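# Flip the towel over and lay it flat

## Task

Flip the towel so its current underside ends up on top, and leave it lying flat, fully spread to its full size with square corners, in one layer, roughly at its present spot on the table.

## Robot and tools

Robot: two arms, left_arm and right_arm, each with a two-finger parallel gripper. left_arm's base is at about (+0.004, +0.336, +0.019) m and right_arm's at about (-0.050, -0.290, +0.048) m, both turned only slightly about z. A two-camera stand is fixed to the floor behind them.

Scene frame: the origin is at table-top height, halfway between the arms' nominal bases. +x points out over the table, +y toward left_arm, +z up. Arm names do not match left and right in the images. Each gripper's fingers point along its own +z and spread along its own y. end_effector_position is the spot between the finger pads, roughly 1 cm short of the tips.

The row: every motion command is built from rows of 14 numbers in [-1, 1]. The first 7 are for left_arm and the next 7 for right_arm, always both, even if one arm stays put: dx, dy, dz, rx, ry, rz, opening. The first six are an offset, not a pose. They are measured from that arm's Hand target as it stood when the action or move began, along that Hand target's own axes, not the scene axes. The scale is 1.0 = 0.6 m for dx, dy, dz and 1.0 = 180 degrees for the rotation. rx, ry, rz form a single rotation vector. The opening is absolute: +1 is fully open (0.093 m) and -1 is closed. Six zeros re-send an arm's current Hand target. A 0 opening is a real command for a half-open gripper, so repeat the present opening to leave the fingers alone.

execute_actions(actions, cameras): actions is a list of actions. Each action holds up to 15 rows, one per 1/30 s step; if there are fewer rows, the last one is held to fill 15. Every row in an action counts from that action's start, but each new action starts from the updated Hand target, so the same offset repeated keeps moving further. An empty list returns pictures and the fuller state. cameras takes names, ["all"], [] or null.

move(target, speed, blend, opening_speed, grip_force, blocking, cameras): target is one 14-number row or a list of up to 15 rows. Every row is an offset from the same starting Hand targets, not from the row before. speed is top path speed in m/s, 0.002 to 2.9, default 0.25; turning is capped at twice that in rad/s. It can be one value or one per target. blend is in metres per corner; 0 means stop at each target. opening_speed is in units per second on the -1..+1 scale, at least 0.2. grip_force is newtons per finger pad, 10 to 50; it stays set once given, and lower values close slowly. blocking=false returns after about 0.5 s while the move continues. A move lasts at most 10 s. The path is a straight line and does not avoid obstacles or the other arm. Faster moves lag and overshoot more. Do not route a gripper close to its own arm's base; go around it.

wait(seconds 0 to 10) lets time run. stop brakes a running move. zoom_image(camera, region [x0, y0, x1, y1]) enlarges part of the newest image, at most 504 by 504 px. finished_scene(scene) ends the scene for good; call it only once the towel is flipped and flat.

Cameras: cam_head_left, cam_head_right, cam_high, cam_low, cam_left_wrist, cam_right_wrist, each 896x504. Calibration (K, distortion, T_world_to_cam) is supplied, accurate to about a centimetre near image centres. Wrist images can lag while the arm moves.

Results: end_effector_position (m) and end_effector_quat_wxyz in the scene frame, accurate to a few cm. Hand target is the last commanded pose after clipping; the next offsets start from it. Tool commands gives the current commands. For grip_measured, +1 is open, about -0.94 means the pads are touching, and each millimetre of held width adds about 0.0208. A reading can be up to 0.02 too high. Joint positions ends with the finger gap in metres. Joint velocities may be omitted when all are within noise. Joint torques include the arm's own weight; numbers 1 to 3 wrap at ±28 N m. Motor temperatures give MOTOR HOT at 75 °C, and at 90 °C a fault folds the arm away. A move adds a move: line with done, off_target, moving, held or fault, plus limits=paced (the pose was clipped) or limits=held (steps were withheld). Action calls also list positions at some steps.

Control quirks: commanded orientation is clipped to within 40 degrees of the measured one. Grippers often sag or stop short, especially far out, and small moves may drift sideways. Check the pose after each move and send the remaining gap as an offset. A blocked arm keeps pushing until you command its target back past the gripper.

Avoid: letting the towel leave the table; gripper-to-gripper contact or either hand closing on the other's fingers; hitting the table hard or pushing hard into it; fast contacts; long holds with the arms stretched out, which heat the motors. The towel is thin, so pinch its edges near the table with a firm close, lift and turn it gently, and lay it back without folds.

Each tool is called after "Call:" by a JSON object that holds its "fn" and its "kwargs".

## Session

Call:
{"fn": "execute_actions", "kwargs": {"actions": []}}

Scene clock: 0.00 s.
left_arm: end_effector_position=(+0.4028, +0.3392, +0.1120) grip_measured=+1.000 end_effector_quat_wxyz=(+0.572, -0.016, +0.814, +0.101) | right_arm: end_effector_position=(+0.3373, -0.3187, +0.1475) grip_measured=+1.000 end_effector_quat_wxyz=(+0.591, +0.044, +0.804, -0.053)
Joint positions: left_arm=[-0.081 1.593 0.409 0.838 -0.288 0.053 0.093] | right_arm=[0.035 1.539 0.345 0.892 0.114 0 0.093]
Joint velocities: within noise
Joint torques (N m): no reading
Motor temperatures (°C): left_arm=[27 35 31 28 28 24 26] | right_arm=[27 41 34 29 27 28 26]
Heat: left arm: 35 °C; right arm: 41 °C.
Hand target: left_arm +0.4059, +0.3389, +0.1201; +0.582, -0.018, +0.807, +0.100 | right_arm +0.3393, -0.3187, +0.1521; +0.596, +0.044, +0.800, -0.053
Tool commands: left_gripper/opening=+1.0 right_gripper/opening=+1.0
camera_calibration:
cam_left_wrist: T_world_to_cam=[[0.121949, -0.980275, -0.155529, 0.300051], [-0.726254, 0.0186778, -0.687173, 0.399861], [0.676523, 0.196754, -0.709651, -0.169412], [0, 0, 0, 1]] pos_world=[0.368421, 0.319996, 0.201216]
cam_right_wrist: T_world_to_cam=[[-0.14509, -0.989146, 0.0232313, -0.270144], [-0.676029, 0.0819627, -0.732302, 0.400704], [0.72245, -0.121955, -0.680583, -0.0965154], [0, 0, 0, 1]] pos_world=[0.30142, -0.311825, 0.234026]

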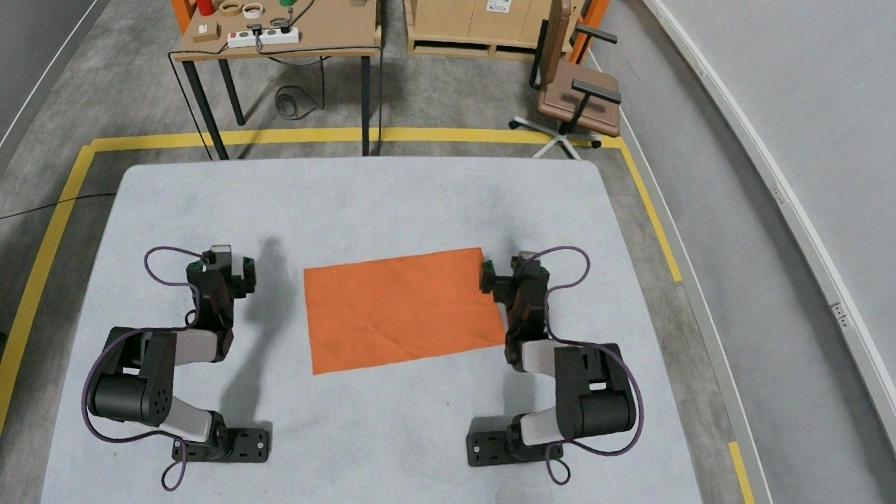

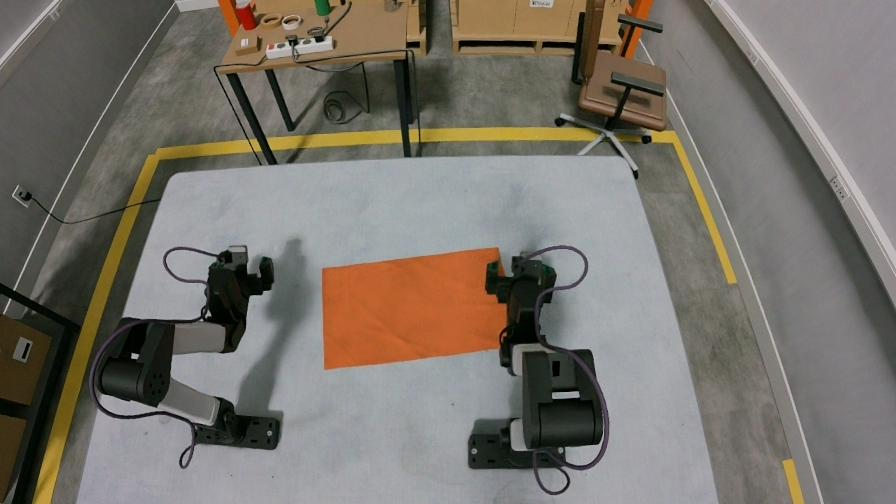

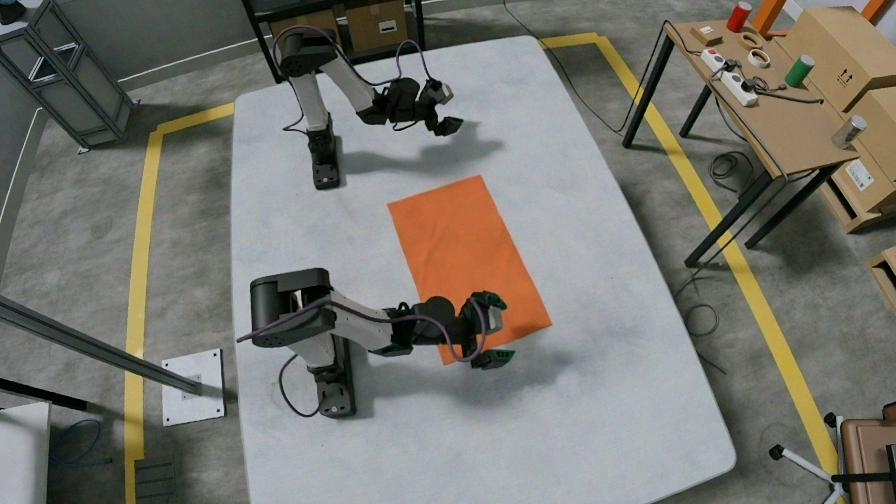

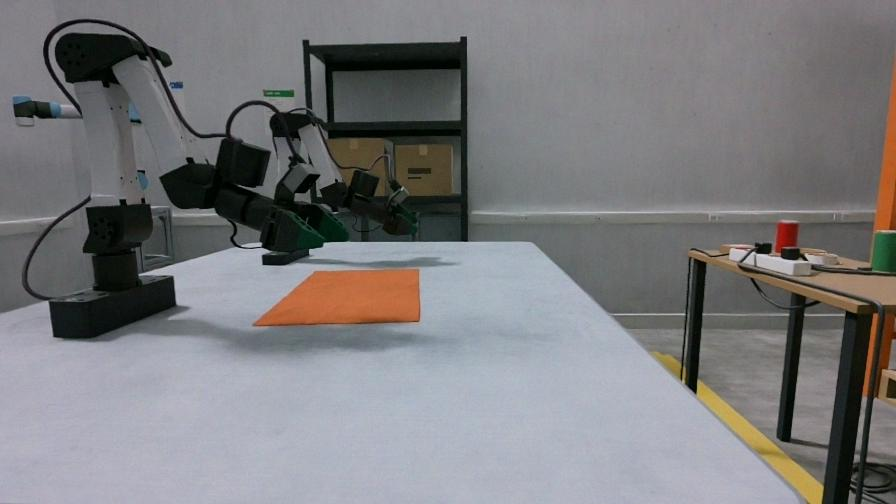

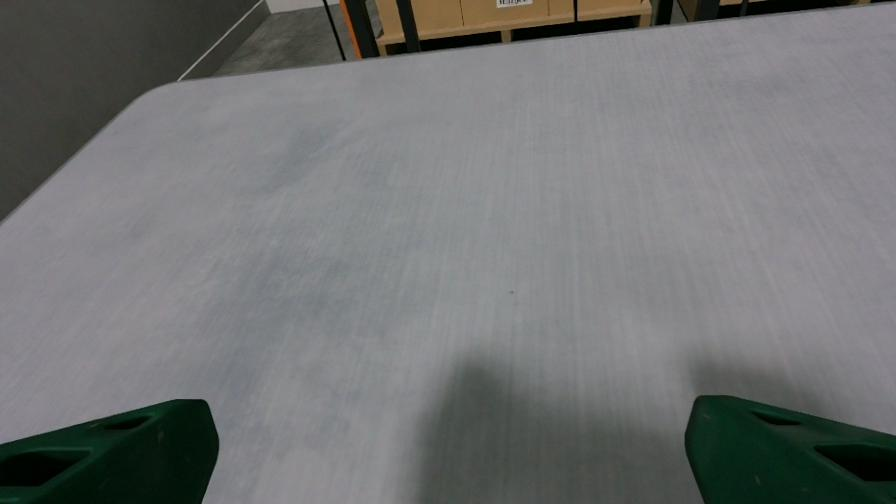

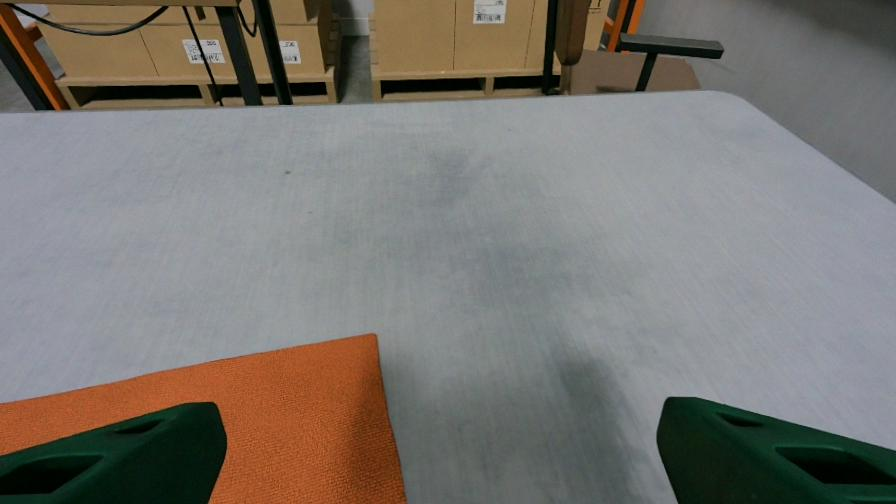

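Call:
{"fn": "move", "kwargs": {"target": [0.0703,-0.3195,-0.0253,0.0427,0.2328,-0.0244,-0.45,0.1118,0.1153,0.1853,-0.0645,0.2394,-0.0374,-0.45], "speed": 0.35, "cameras": ["cam_left_wrist","cam_right_wrist"]}}

Scene clock: 40.53 s.
left_arm: end_effector_position=(+0.4018, +0.1562, +0.0592) grip_measured=-0.448 end_effector_quat_wxyz=(+0.261, -0.041, +0.964, +0.017) | right_arm: end_effector_position=(+0.4306, -0.2700, +0.0560) grip_measured=-0.448 end_effector_quat_wxyz=(+0.262, -0.035, +0.964, +0.005)
Joint positions: left_arm=[-0.512 1.906 1.215 -0.444 -0.31 -0.558 0.024] | right_arm=[0.098 2.052 1.27 -0.258 -0.009 -0.032 0.024]
Joint torques (N m): left_arm=[0.18 -8.69 9.06 0.98 -0.1 -0.09] | right_arm=[0.17 -10.55 7.98 1.54 -0.21 -0.07]
Motor temperatures (°C): left_arm=[27 39 34 34 28 24 26] | right_arm=[27 44 39 37 27 28 26]
Heat: left arm: 39 °C; right arm: 44 °C.
Hand target: left_arm +0.4059, +0.1520, +0.0581; +0.259, -0.044, +0.965, +0.012 | right_arm +0.4350, -0.2650, +0.0540; +0.259, -0.045, +0.965, +0.012
Off the commanded pose: left_arm 0.006 m, 1 deg | right_arm 0.007 m, 1 deg.
move: done
camera_calibration:
cam_left_wrist: T_world_to_cam=[[0.0673448, -0.997712, -0.00591472, 0.128426], [-0.995636, -0.0668185, -0.0651418, 0.451085], [0.0645975, 0.0102759, -0.997858, 0.121855], [0, 0, 0, 1]] pos_world=[0.432597, 0.157021, 0.151739]
cam_right_wrist: T_world_to_cam=[[0.054487, -0.998478, 0.00853287, -0.294014], [-0.995146, -0.0550026, -0.0816077, 0.45676], [0.0819529, -0.00404488, -0.996628, 0.105159], [0, 0, 0, 1]] pos_world=[0.461945, -0.268018, 0.144589]
Images, in order (width x height): cam_left_wrist 896x504, cam_right_wrist 896x504.

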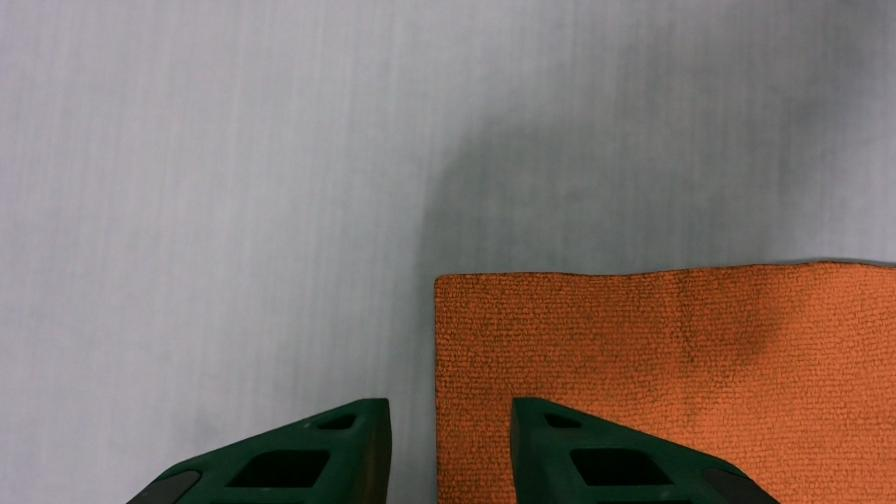

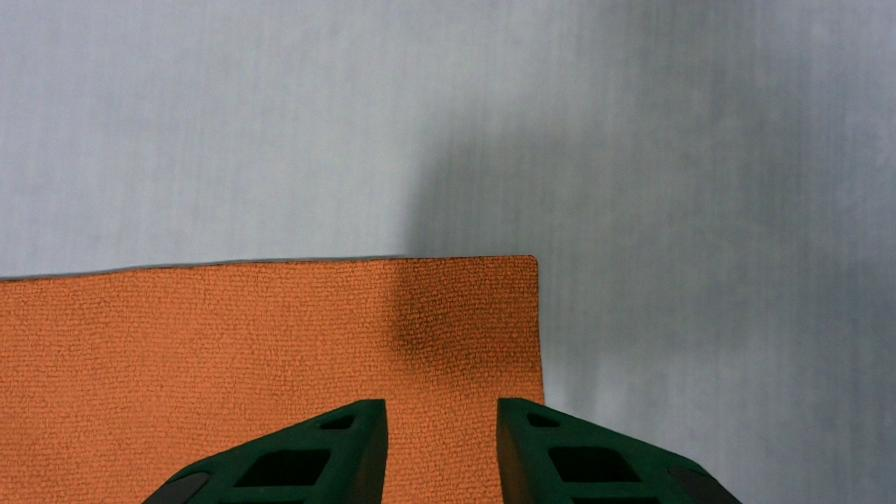

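Call:
{"fn": "move", "kwargs": {"target": [[0.0088,-0.0415,0.0815,0,0,0,-0.45,-0.0042,-0.006,0.0852,0,0,0,-0.45],[0.0088,-0.0415,0.0815,0,0,0,-1,-0.0042,-0.006,0.0852,0,0,0,-1],[-0.0412,-0.0415,-0.0051,0,0,0,-1,-0.0542,-0.006,-0.0014,0,0,0,-1]], "speed": 0.15, "cameras": ["cam_left_wrist","cam_right_wrist","cam_low"]}}

Scene clock: 51.30 s.
left_arm: end_effector_position=(+0.4220, +0.1353, +0.0452) grip_measured=-0.983 end_effector_quat_wxyz=(+0.236, -0.039, +0.971, +0.030) | right_arm: end_effector_position=(+0.4549, -0.2675, +0.0476) grip_measured=-0.982 end_effector_quat_wxyz=(+0.238, -0.039, +0.971, +0.009)
Joint positions: left_arm=[-0.529 2.062 1.408 -0.546 -0.312 -0.58 0] | right_arm=[0.098 2.173 1.454 -0.372 -0.018 -0.037 0]
Joint torques (N m): left_arm=[-0.13 -16.95 8.65 0.79 -0.16 -0.08] | right_arm=[-0.34 -17.47 7.5 1.39 -0.14 -0.09]
Heat: left arm: 41 °C; right arm: 47 °C.
Hand target: left_arm +0.4278, +0.1289, +0.0730; +0.258, -0.044, +0.965, +0.012 | right_arm +0.4629, -0.2659, +0.0711; +0.259, -0.045, +0.965, +0.012
Off the commanded pose: left_arm 0.029 m, 4 deg | right_arm 0.025 m, 3 deg.
move: off_target (left_arm, right_arm); target 2's new opening was sent with left_arm's hand 0.011 m and 1 deg from that target
camera_calibration:
cam_left_wrist: T_world_to_cam=[[0.0691458, -0.997013, -0.0344152, 0.106523], [-0.997544, -0.0687133, -0.0135971, 0.46761], [0.0111917, 0.0352708, -0.999315, 0.126023], [0, 0, 0, 1]] pos_world=[0.457686, 0.13389, 0.135961]
cam_right_wrist: T_world_to_cam=[[0.0634892, -0.997981, 0.00196018, -0.296496], [-0.997494, -0.0635195, -0.0311745, 0.476781], [0.0312361, 0.0000239843, -0.999512, 0.119108], [0, 0, 0, 1]] pos_world=[0.490689, -0.265615, 0.134495]
Images, in order (width x height): cam_low 896x504, cam_left_wrist 896x504, cam_right_wrist 896x504.

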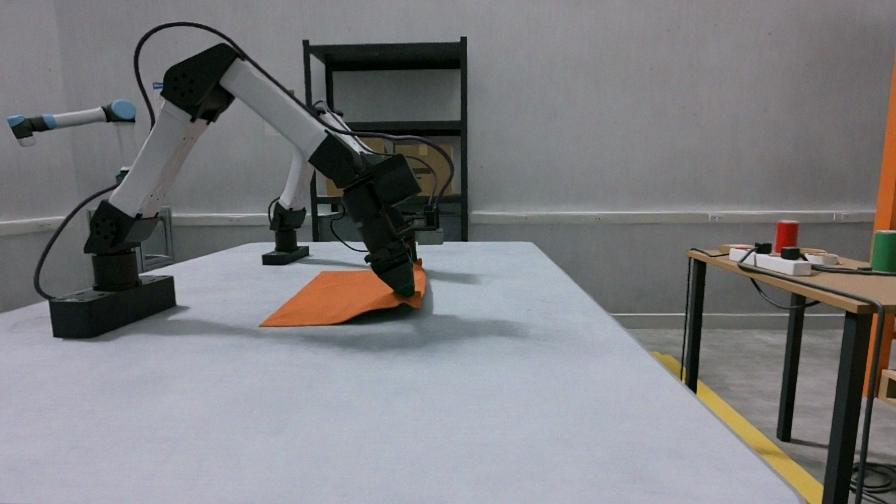

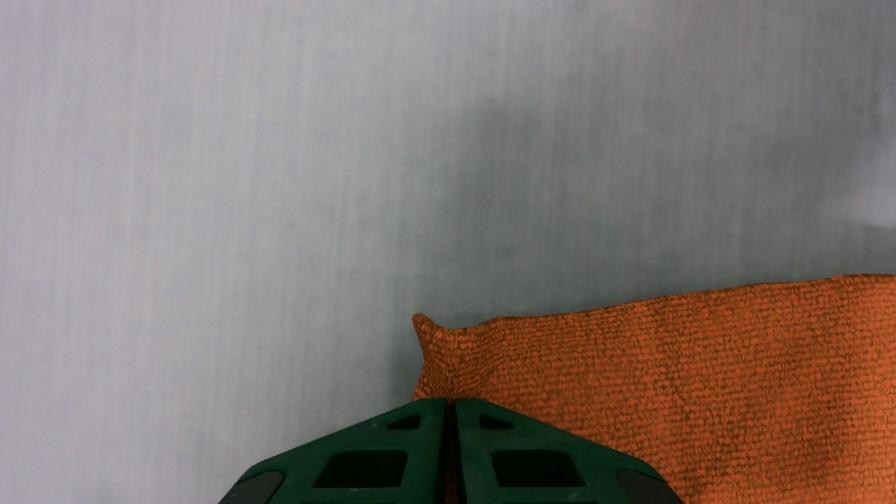

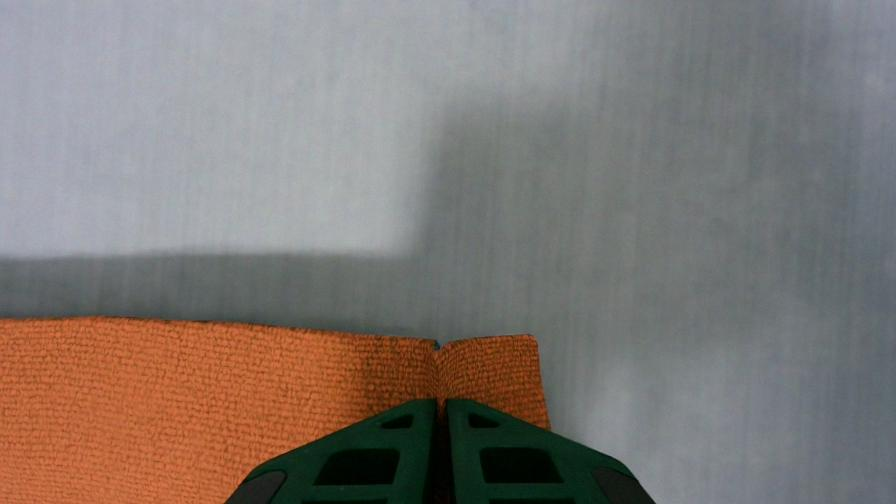

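Call:
{"fn": "move", "kwargs": {"target": [[-0.233,0,-0.337,0,0,0,-1,-0.233,0,-0.337,0,0,0,-1],[-0.115,0,-0.299,0,0,0,-1,-0.115,0,-0.299,0,0,0,-1],[0.129,0,-0.2765,0,-0.03,0,-1,0.129,0,-0.2765,0,-0.03,0,-1],[0.332,0,-0.192,0,-0.055,0,-1,0.332,0,-0.192,0,-0.055,0,-1],[0.393,0,-0.136,0,-0.055,0,-1,0.393,0,-0.136,0,-0.055,0,-1]], "speed": 0.2, "blend": [0,0.03,0.03,0.02,0], "cameras": ["cam_head_right","cam_low","cam_left_wrist","cam_right_wrist"]}}

Scene clock: 70.97 s.
left_arm: end_effector_position=(+0.1838, +0.1067, +0.0288) grip_measured=-0.983 end_effector_quat_wxyz=(+0.338, -0.041, +0.940, +0.014) | right_arm: end_effector_position=(+0.2213, -0.2887, +0.0267) grip_measured=-0.982 end_effector_quat_wxyz=(+0.343, -0.040, +0.939, +0.013)
Joint positions: left_arm=[-1.244 1.662 0.717 -0.454 -0.671 -1.303 0] | right_arm=[0.014 1.398 0.182 0.341 -0.082 -0.101 0]
Joint torques (N m): left_arm=[-0.14 -5.23 4.97 0.59 -0.47 -0.09] | right_arm=[-0.77 -2.62 3.55 2.15 -0.24 -0.09]
Motor temperatures (°C): left_arm=[27 48 37 32 28 24 27] | right_arm=[27 57 44 34 27 28 26]
Heat: left arm: 48 °C; right arm: 57 °C.
Hand target: left_arm +0.1838, +0.1067, +0.0259; +0.341, -0.043, +0.939, +0.016 | right_arm +0.2189, -0.2887, +0.0236; +0.341, -0.043, +0.939, +0.016
Off the commanded pose: left_arm 0.003 m, 0 deg | right_arm 0.004 m, 1 deg.
elbow stopped short (right arm): the move would have taken joint 3 (elbow) straighter than the controller allows.
move: done
camera_calibration:
cam_left_wrist: T_world_to_cam=[[0.0659836, -0.997812, 0.00411539, 0.0935086], [-0.972362, -0.0652252, -0.224184, 0.228939], [0.223962, 0.0107908, -0.974538, 0.0760569], [0, 0, 0, 1]] pos_world=[0.199408, 0.107416, 0.12506]
cam_right_wrist: T_world_to_cam=[[0.0677792, -0.9977, -0.000308114, -0.30359], [-0.966501, -0.065583, -0.248143, 0.240157], [0.247552, 0.0171167, -0.968723, 0.0617337], [0, 0, 0, 1]] pos_world=[0.237407, -0.288198, 0.119303]
Images, in order (width x height): cam_head_right 896x504, cam_low 896x504, cam_left_wrist 896x504, cam_right_wrist 896x504.

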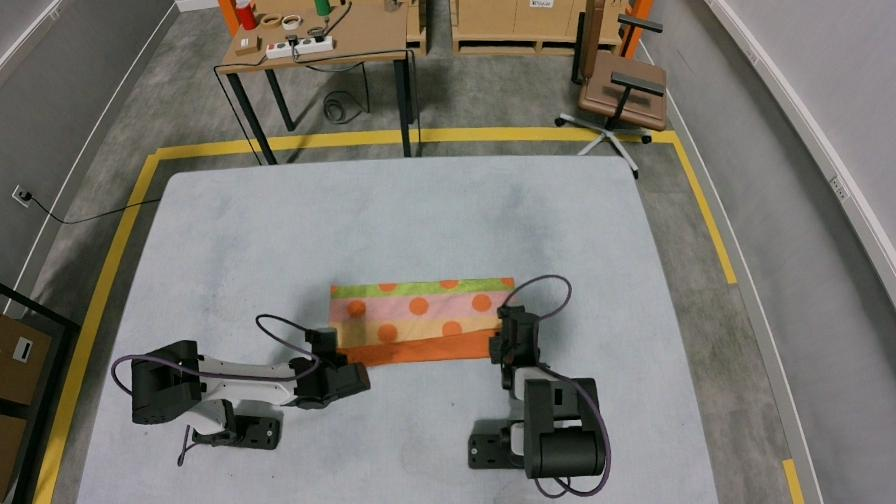

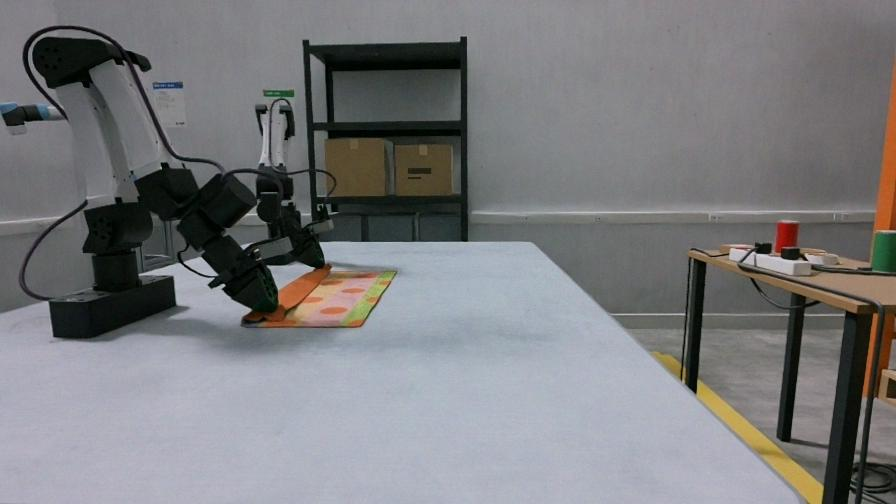

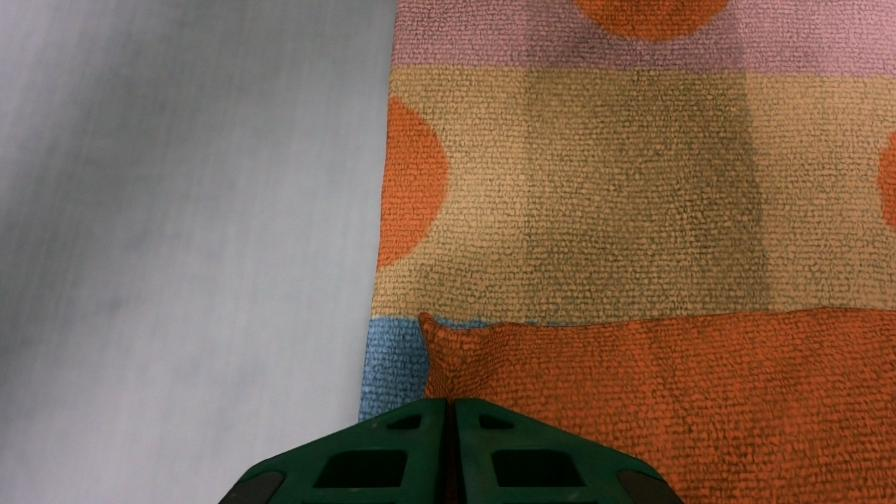

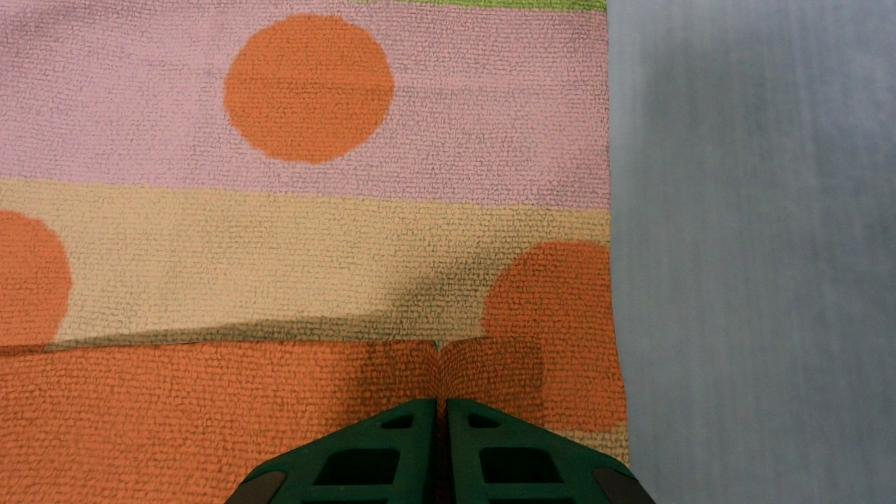

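Call:
{"fn": "move", "kwargs": {"target": [[-0.064,0,0.08,0,0,0,-1,-0.064,0,0.08,0,0,0,-1],[-0.105,0,-0.021,0,0.05,0,-1,-0.105,0,-0.021,0,0.05,0,-1],[-0.018,0,-0.061,0,0.11,0,-1,-0.018,0,-0.061,0,0.11,0,-1]], "speed": 0.15, "blend": [0,0.015,0], "cameras": ["cam_head_right","cam_low","cam_left_wrist","cam_right_wrist"]}}

Call:
{"fn": "zoom_image", "kwargs": {"camera": "cam_low", "region": [200, 200, 450, 340]}}

Scene clock: 92.73 s.
left_arm: end_effector_position=(+0.1688, +0.1114, +0.0499) grip_measured=-0.983 end_effector_quat_wxyz=(+0.172, -0.040, +0.984, +0.025) | right_arm: end_effector_position=(+0.2035, -0.2844, +0.0542) grip_measured=-0.982 end_effector_quat_wxyz=(+0.170, -0.046, +0.984, +0.020)
Joint positions: left_arm=[-1.111 1.597 0.887 -0.773 -0.339 -1.208 0] | right_arm=[0.041 1.343 0.534 -0.423 -0.061 -0.101 0]
Joint torques (N m): left_arm=[-0.18 -9.47 7.79 0.24 -0.17 -0.11] | right_arm=[-1.01 -6.54 5.71 1.12 0.19 -0.12]
Motor temperatures (°C): left_arm=[27 43 36 31 29 24 27] | right_arm=[27 50 41 37 27 28 27]
Heat: left arm: 43 °C; right arm: 50 °C.
Hand target: left_arm +0.1687, +0.1052, +0.0609; +0.174, -0.045, +0.984, +0.008 | right_arm +0.2039, -0.2900, +0.0587; +0.175, -0.046, +0.984, +0.008
Off the commanded pose: left_arm 0.013 m, 2 deg | right_arm 0.007 m, 1 deg.
move: off_target (left_arm)
camera_calibration:
cam_left_wrist: T_world_to_cam=[[0.0687569, -0.997274, -0.0267675, 0.100157], [-0.990659, -0.0714187, 0.116164, 0.206116], [-0.117759, 0.0185304, -0.992869, 0.157615], [0, 0, 0, 1]] pos_world=[0.215865, 0.111684, 0.135229]
cam_right_wrist: T_world_to_cam=[[0.0810145, -0.996495, -0.0208226, -0.299229], [-0.990925, -0.0827746, 0.105905, 0.210943], [-0.107257, 0.0120538, -0.994158, 0.16476], [0, 0, 0, 1]] pos_world=[0.250943, -0.282706, 0.135227]
Images, in order (width x height): cam_head_right 896x504, cam_low 896x504, cam_left_wrist 896x504, cam_right_wrist 896x504.

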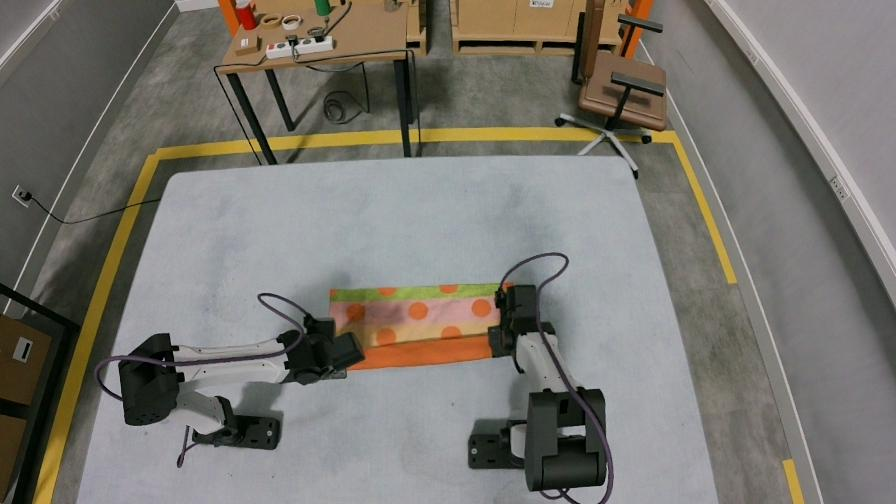

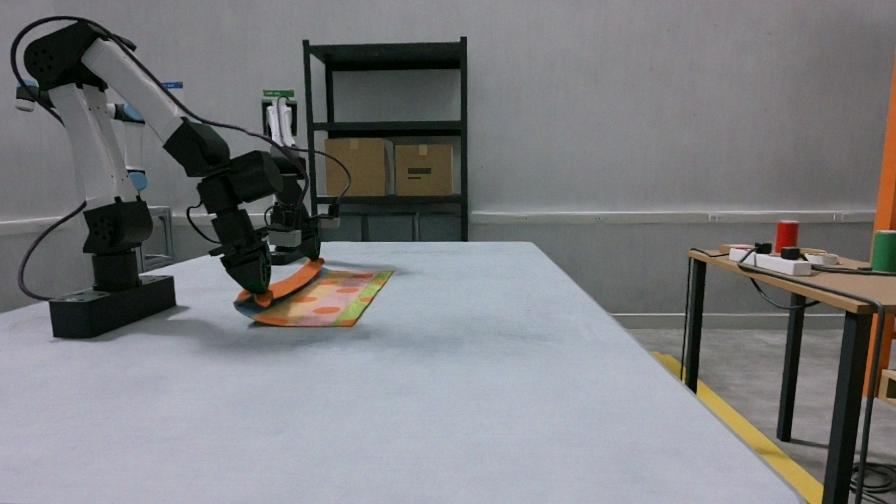

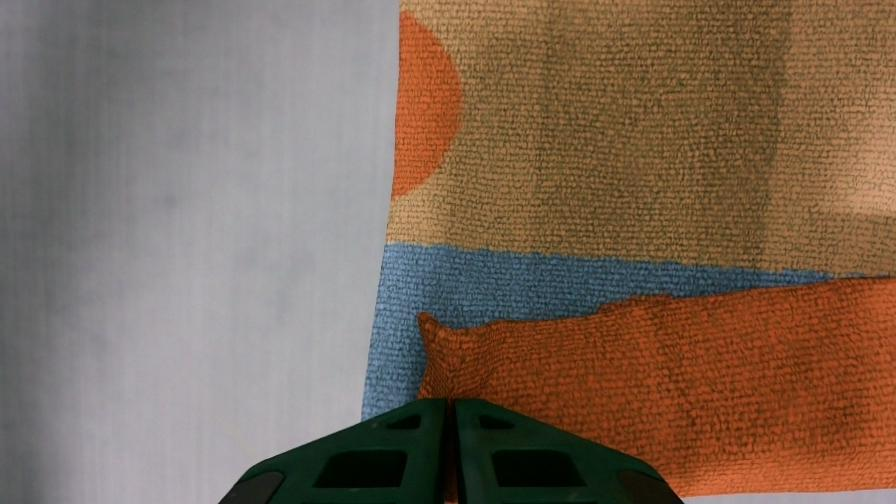

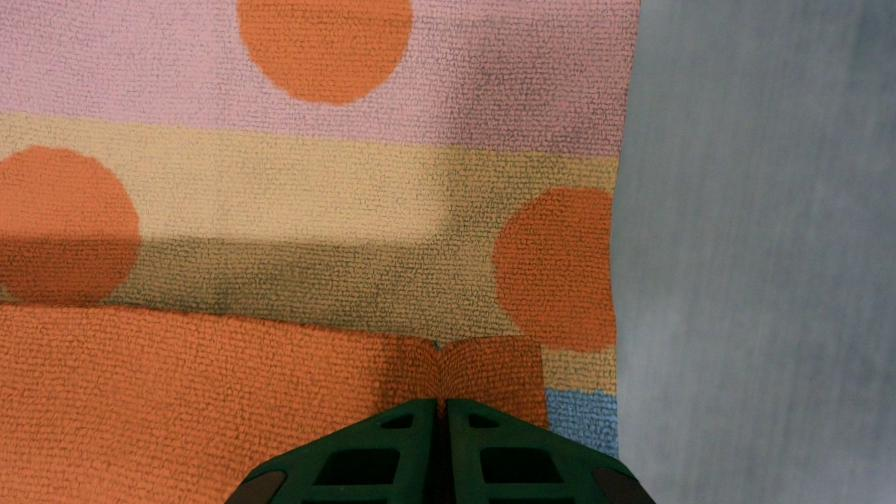

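Scaled by 2.016 from the camera's 896x504 image, which has a finer 1280x720 frame.

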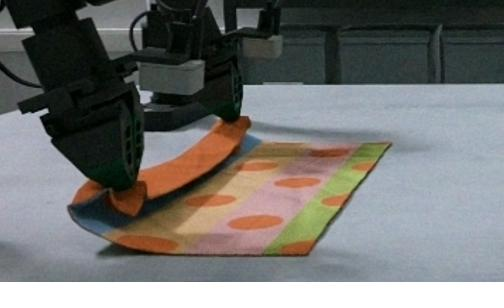

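Call:
{"fn": "move", "kwargs": {"target": [[0.072,0,-0.07,0,0,0,-1,0.072,0,-0.07,0,0,0,-1],[0.072,0,-0.07,0,0,0,-0.4,0.072,0,-0.07,0,0,0,-0.4],[0.09,0,-0.166,0,0,0,-0.4,0.09,0,-0.166,0,0,0,-0.4]], "speed": 0.15, "cameras": ["cam_head_left","cam_head_right","cam_low","cam_left_wrist","cam_right_wrist"]}}

Call:
{"fn": "zoom_image", "kwargs": {"camera": "cam_low", "region": [200, 200, 450, 340]}}

Scene clock: 102.87 s.
left_arm: end_effector_position=(+0.0834, +0.1018, +0.1243) grip_measured=-0.402 end_effector_quat_wxyz=(+0.168, -0.040, +0.985, +0.028) | right_arm: end_effector_position=(+0.1164, -0.2982, +0.1254) grip_measured=-0.402 end_effector_quat_wxyz=(+0.166, -0.042, +0.985, +0.006)
Joint positions: left_arm=[-1.445 1.495 1.101 -1.216 -0.34 -1.563 0.026] | right_arm=[-0.052 0.801 0.576 -1.019 -0.061 -0.187 0.026]
Joint torques (N m): left_arm=[-0.24 -8.47 8.34 0.04 -0.34 -0.07] | right_arm=[-0.68 -0.68 8.21 1.08 -0.19 -0.09]
Heat: left arm: 43 °C; right arm: 49 °C.
Hand target: left_arm +0.0841, +0.0974, +0.1359; +0.174, -0.045, +0.984, +0.008 | right_arm +0.1192, -0.2979, +0.1335; +0.175, -0.046, +0.984, +0.008
Off the commanded pose: left_arm 0.012 m, 2 deg | right_arm 0.009 m, 1 deg.
move: off_target (left_arm); target 2's new opening was sent with left_arm's hand 0.013 m and 2 deg from that target
camera_calibration:
cam_left_wrist: T_world_to_cam=[[0.0689262, -0.997114, -0.0318203, 0.0989922], [-0.989602, -0.0723736, 0.124299, 0.111086], [-0.126244, 0.0229219, -0.991734, 0.221801], [0, 0, 0, 1]] pos_world=[0.131109, 0.101662, 0.209309]
cam_right_wrist: T_world_to_cam=[[0.0692353, -0.997582, 0.00602113, -0.306742], [-0.990921, -0.0680732, 0.11594, 0.118992], [-0.11525, -0.0139936, -0.993238, 0.219448], [0, 0, 0, 1]] pos_world=[0.164441, -0.29483, 0.206015]
Images, in order (width x height): cam_head_left 896x504, cam_head_right 896x504, cam_low 896x504, cam_left_wrist 896x504, cam_right_wrist 896x504.

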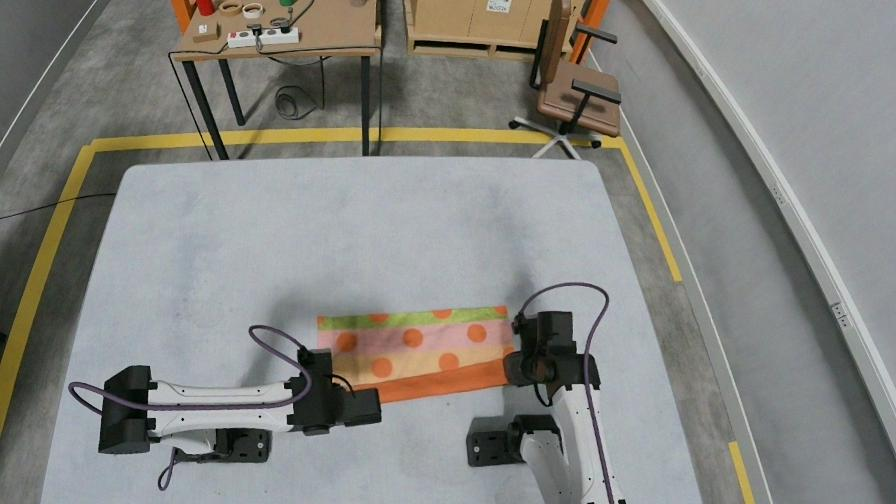

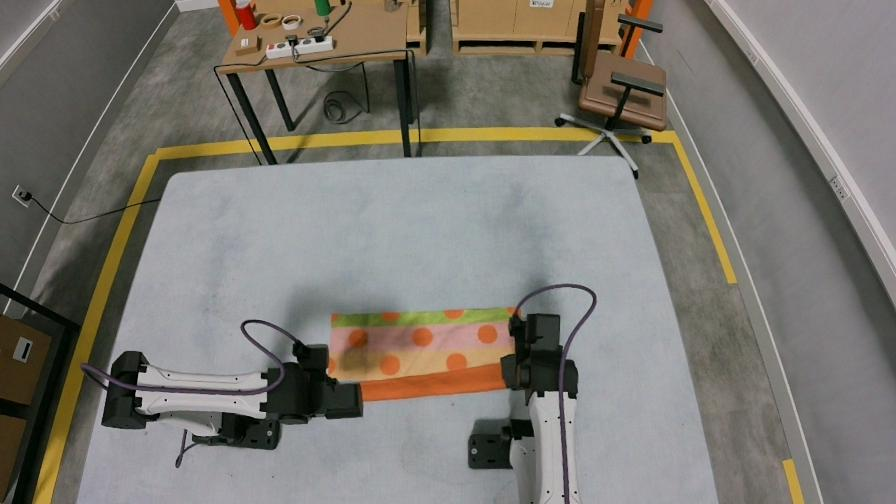

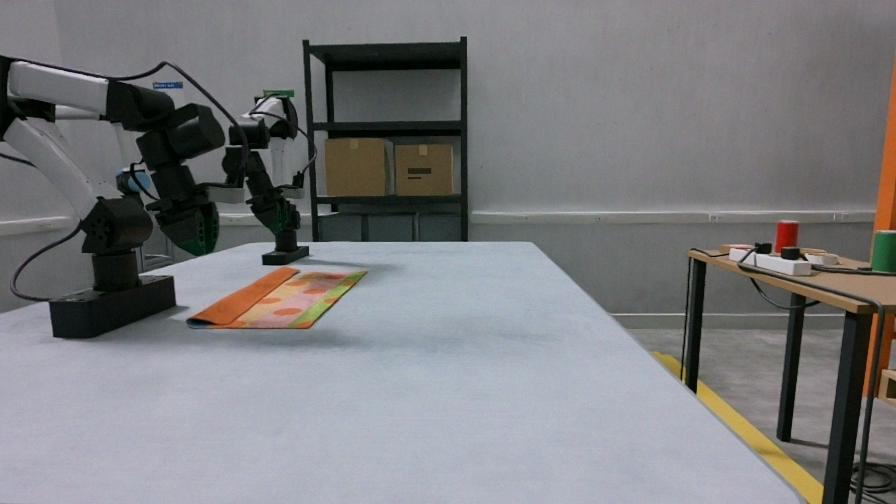

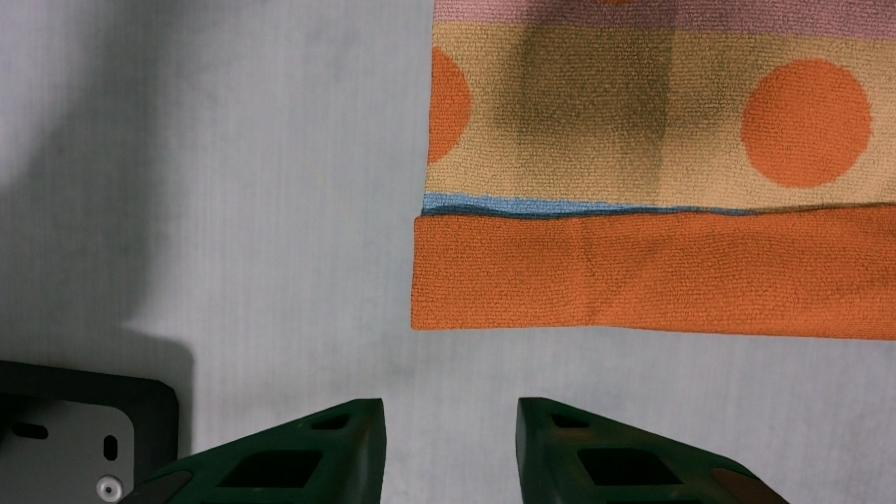

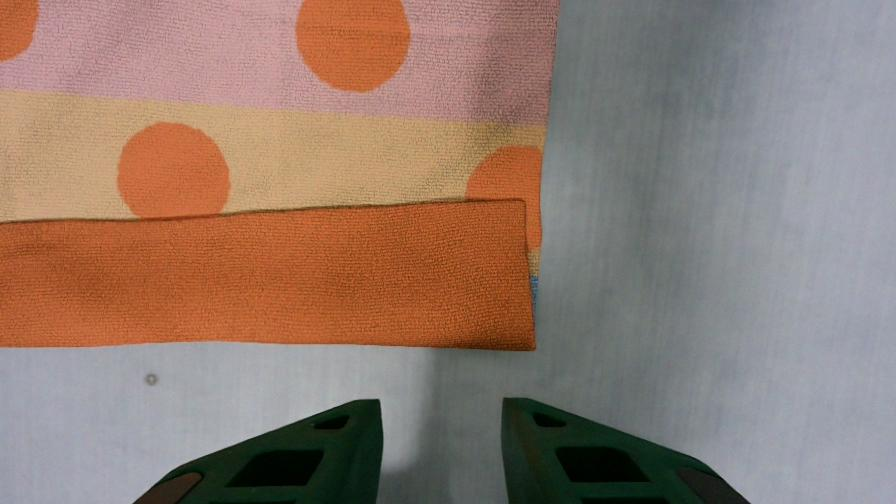

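Scaled by 2.016 from the camera's 896x504 image, which has a finer 1280x720 frame.

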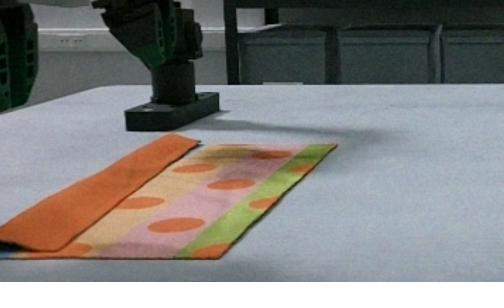

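Call:
{"fn": "move", "kwargs": {"target": [[-0.051,-0.035,0.198,0,0,0,-1,-0.0785,0.0333,0.2033,0,0,0,-1],[-0.0268,-0.035,0.265,0,0,0,-1,-0.054,0.0333,0.2703,0,0,0,-1],[-0.265,-0.008,0.352,0,0,0,-1,-0.2923,0.06,0.357,0,0,0,-1],[-0.299,-0.008,0.258,0,0,0,-1,-0.326,0.06,0.263,0,0,0,-1]], "speed": [0.25,0.1,0.12,0.2], "blend": [0.01,0,0,0], "cameras": ["cam_head_right","cam_low","cam_left_wrist","cam_right_wrist"]}}

Scene clock: 135.50 s.
left_arm: end_effector_position=(+0.2964, +0.1175, +0.0312) grip_measured=-0.986 end_effector_quat_wxyz=(+0.151, -0.044, +0.987, +0.024) | right_arm: end_effector_position=(+0.3452, -0.2428, +0.0369) grip_measured=-0.986 end_effector_quat_wxyz=(+0.157, -0.048, +0.986, +0.008)
Joint positions: left_arm=[-0.726 1.869 1.132 -0.654 -0.249 -0.822 0] | right_arm=[0.181 1.932 1.1 -0.423 0.006 0.023 0]
Joint torques (N m): left_arm=[0.39 -13.97 8.09 0.53 -0.26 0.08] | right_arm=[0.36 -13.81 6.84 1.06 0.06 0.18]
Motor temperatures (°C): left_arm=[27 42 38 30 29 24 27] | right_arm=[27 45 43 34 26 28 26]
Heat: left arm: 42 °C; right arm: 45 °C.
Hand target: left_arm +0.3053, +0.1129, +0.0521; +0.174, -0.045, +0.984, +0.008 | right_arm +0.3528, -0.2400, +0.0527; +0.175, -0.046, +0.984, +0.008
Off the commanded pose: left_arm 0.023 m, 3 deg | right_arm 0.018 m, 2 deg.
move: off_target (left_arm, right_arm)
camera_calibration:
cam_left_wrist: T_world_to_cam=[[0.0746266, -0.996931, -0.0236567, 0.0950803], [-0.984339, -0.0774419, 0.158366, 0.332612], [-0.159712, 0.0114679, -0.987097, 0.167014], [0, 0, 0, 1]] pos_world=[0.346981, 0.118631, 0.114434]
cam_right_wrist: T_world_to_cam=[[0.0821183, -0.99662, 0.00234088, -0.270901], [-0.987784, -0.0810777, 0.133078, 0.354883], [-0.132439, -0.0132405, -0.991103, 0.16478], [0, 0, 0, 1]] pos_world=[0.394617, -0.239031, 0.116721]
Images, in order (width x height): cam_head_right 896x504, cam_low 896x504, cam_left_wrist 896x504, cam_right_wrist 896x504.

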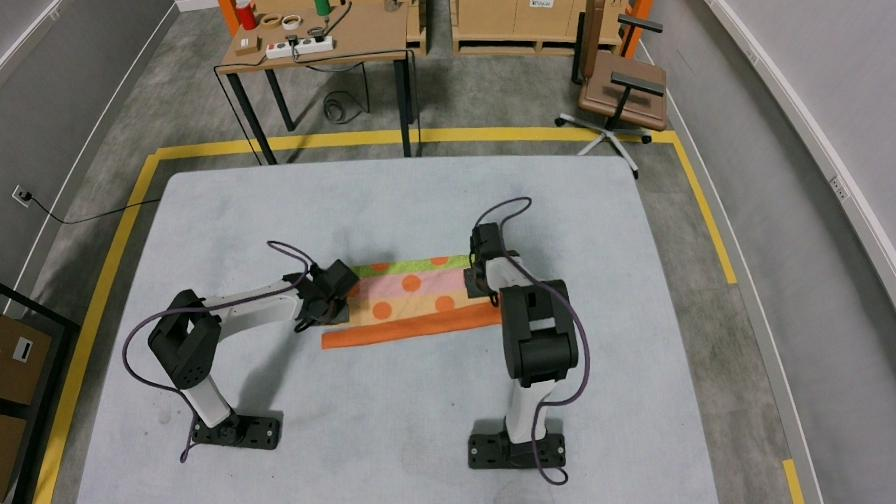

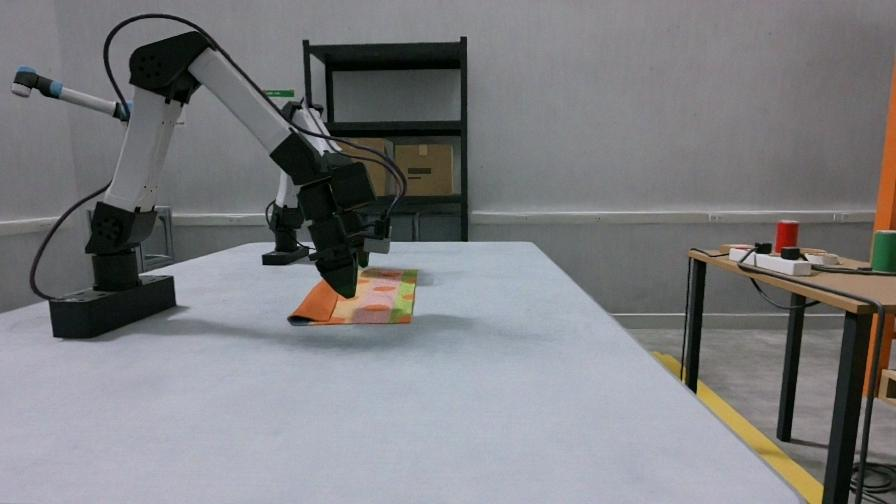

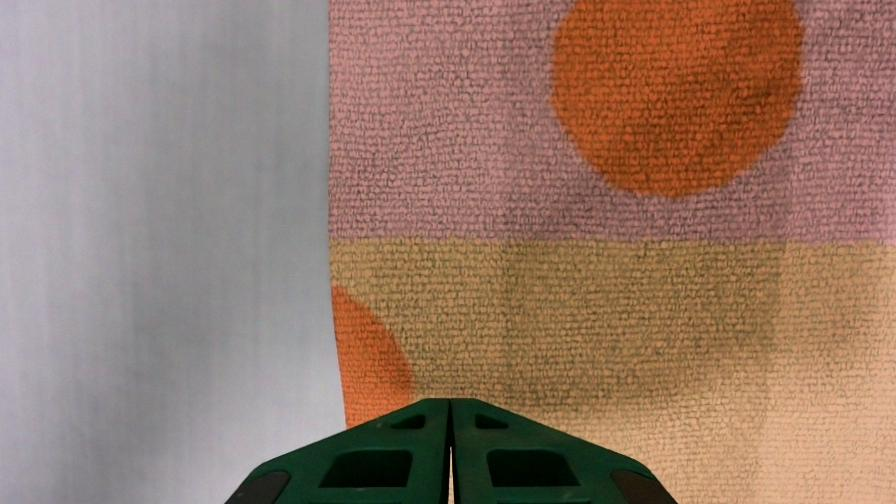

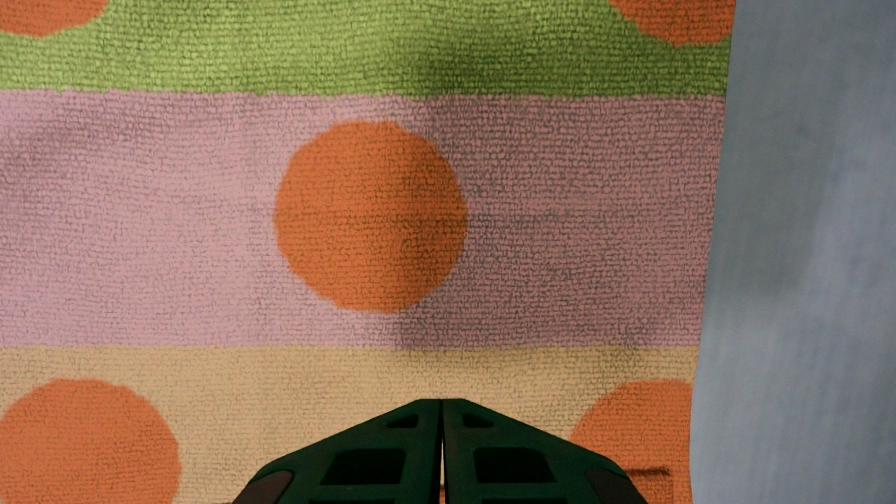

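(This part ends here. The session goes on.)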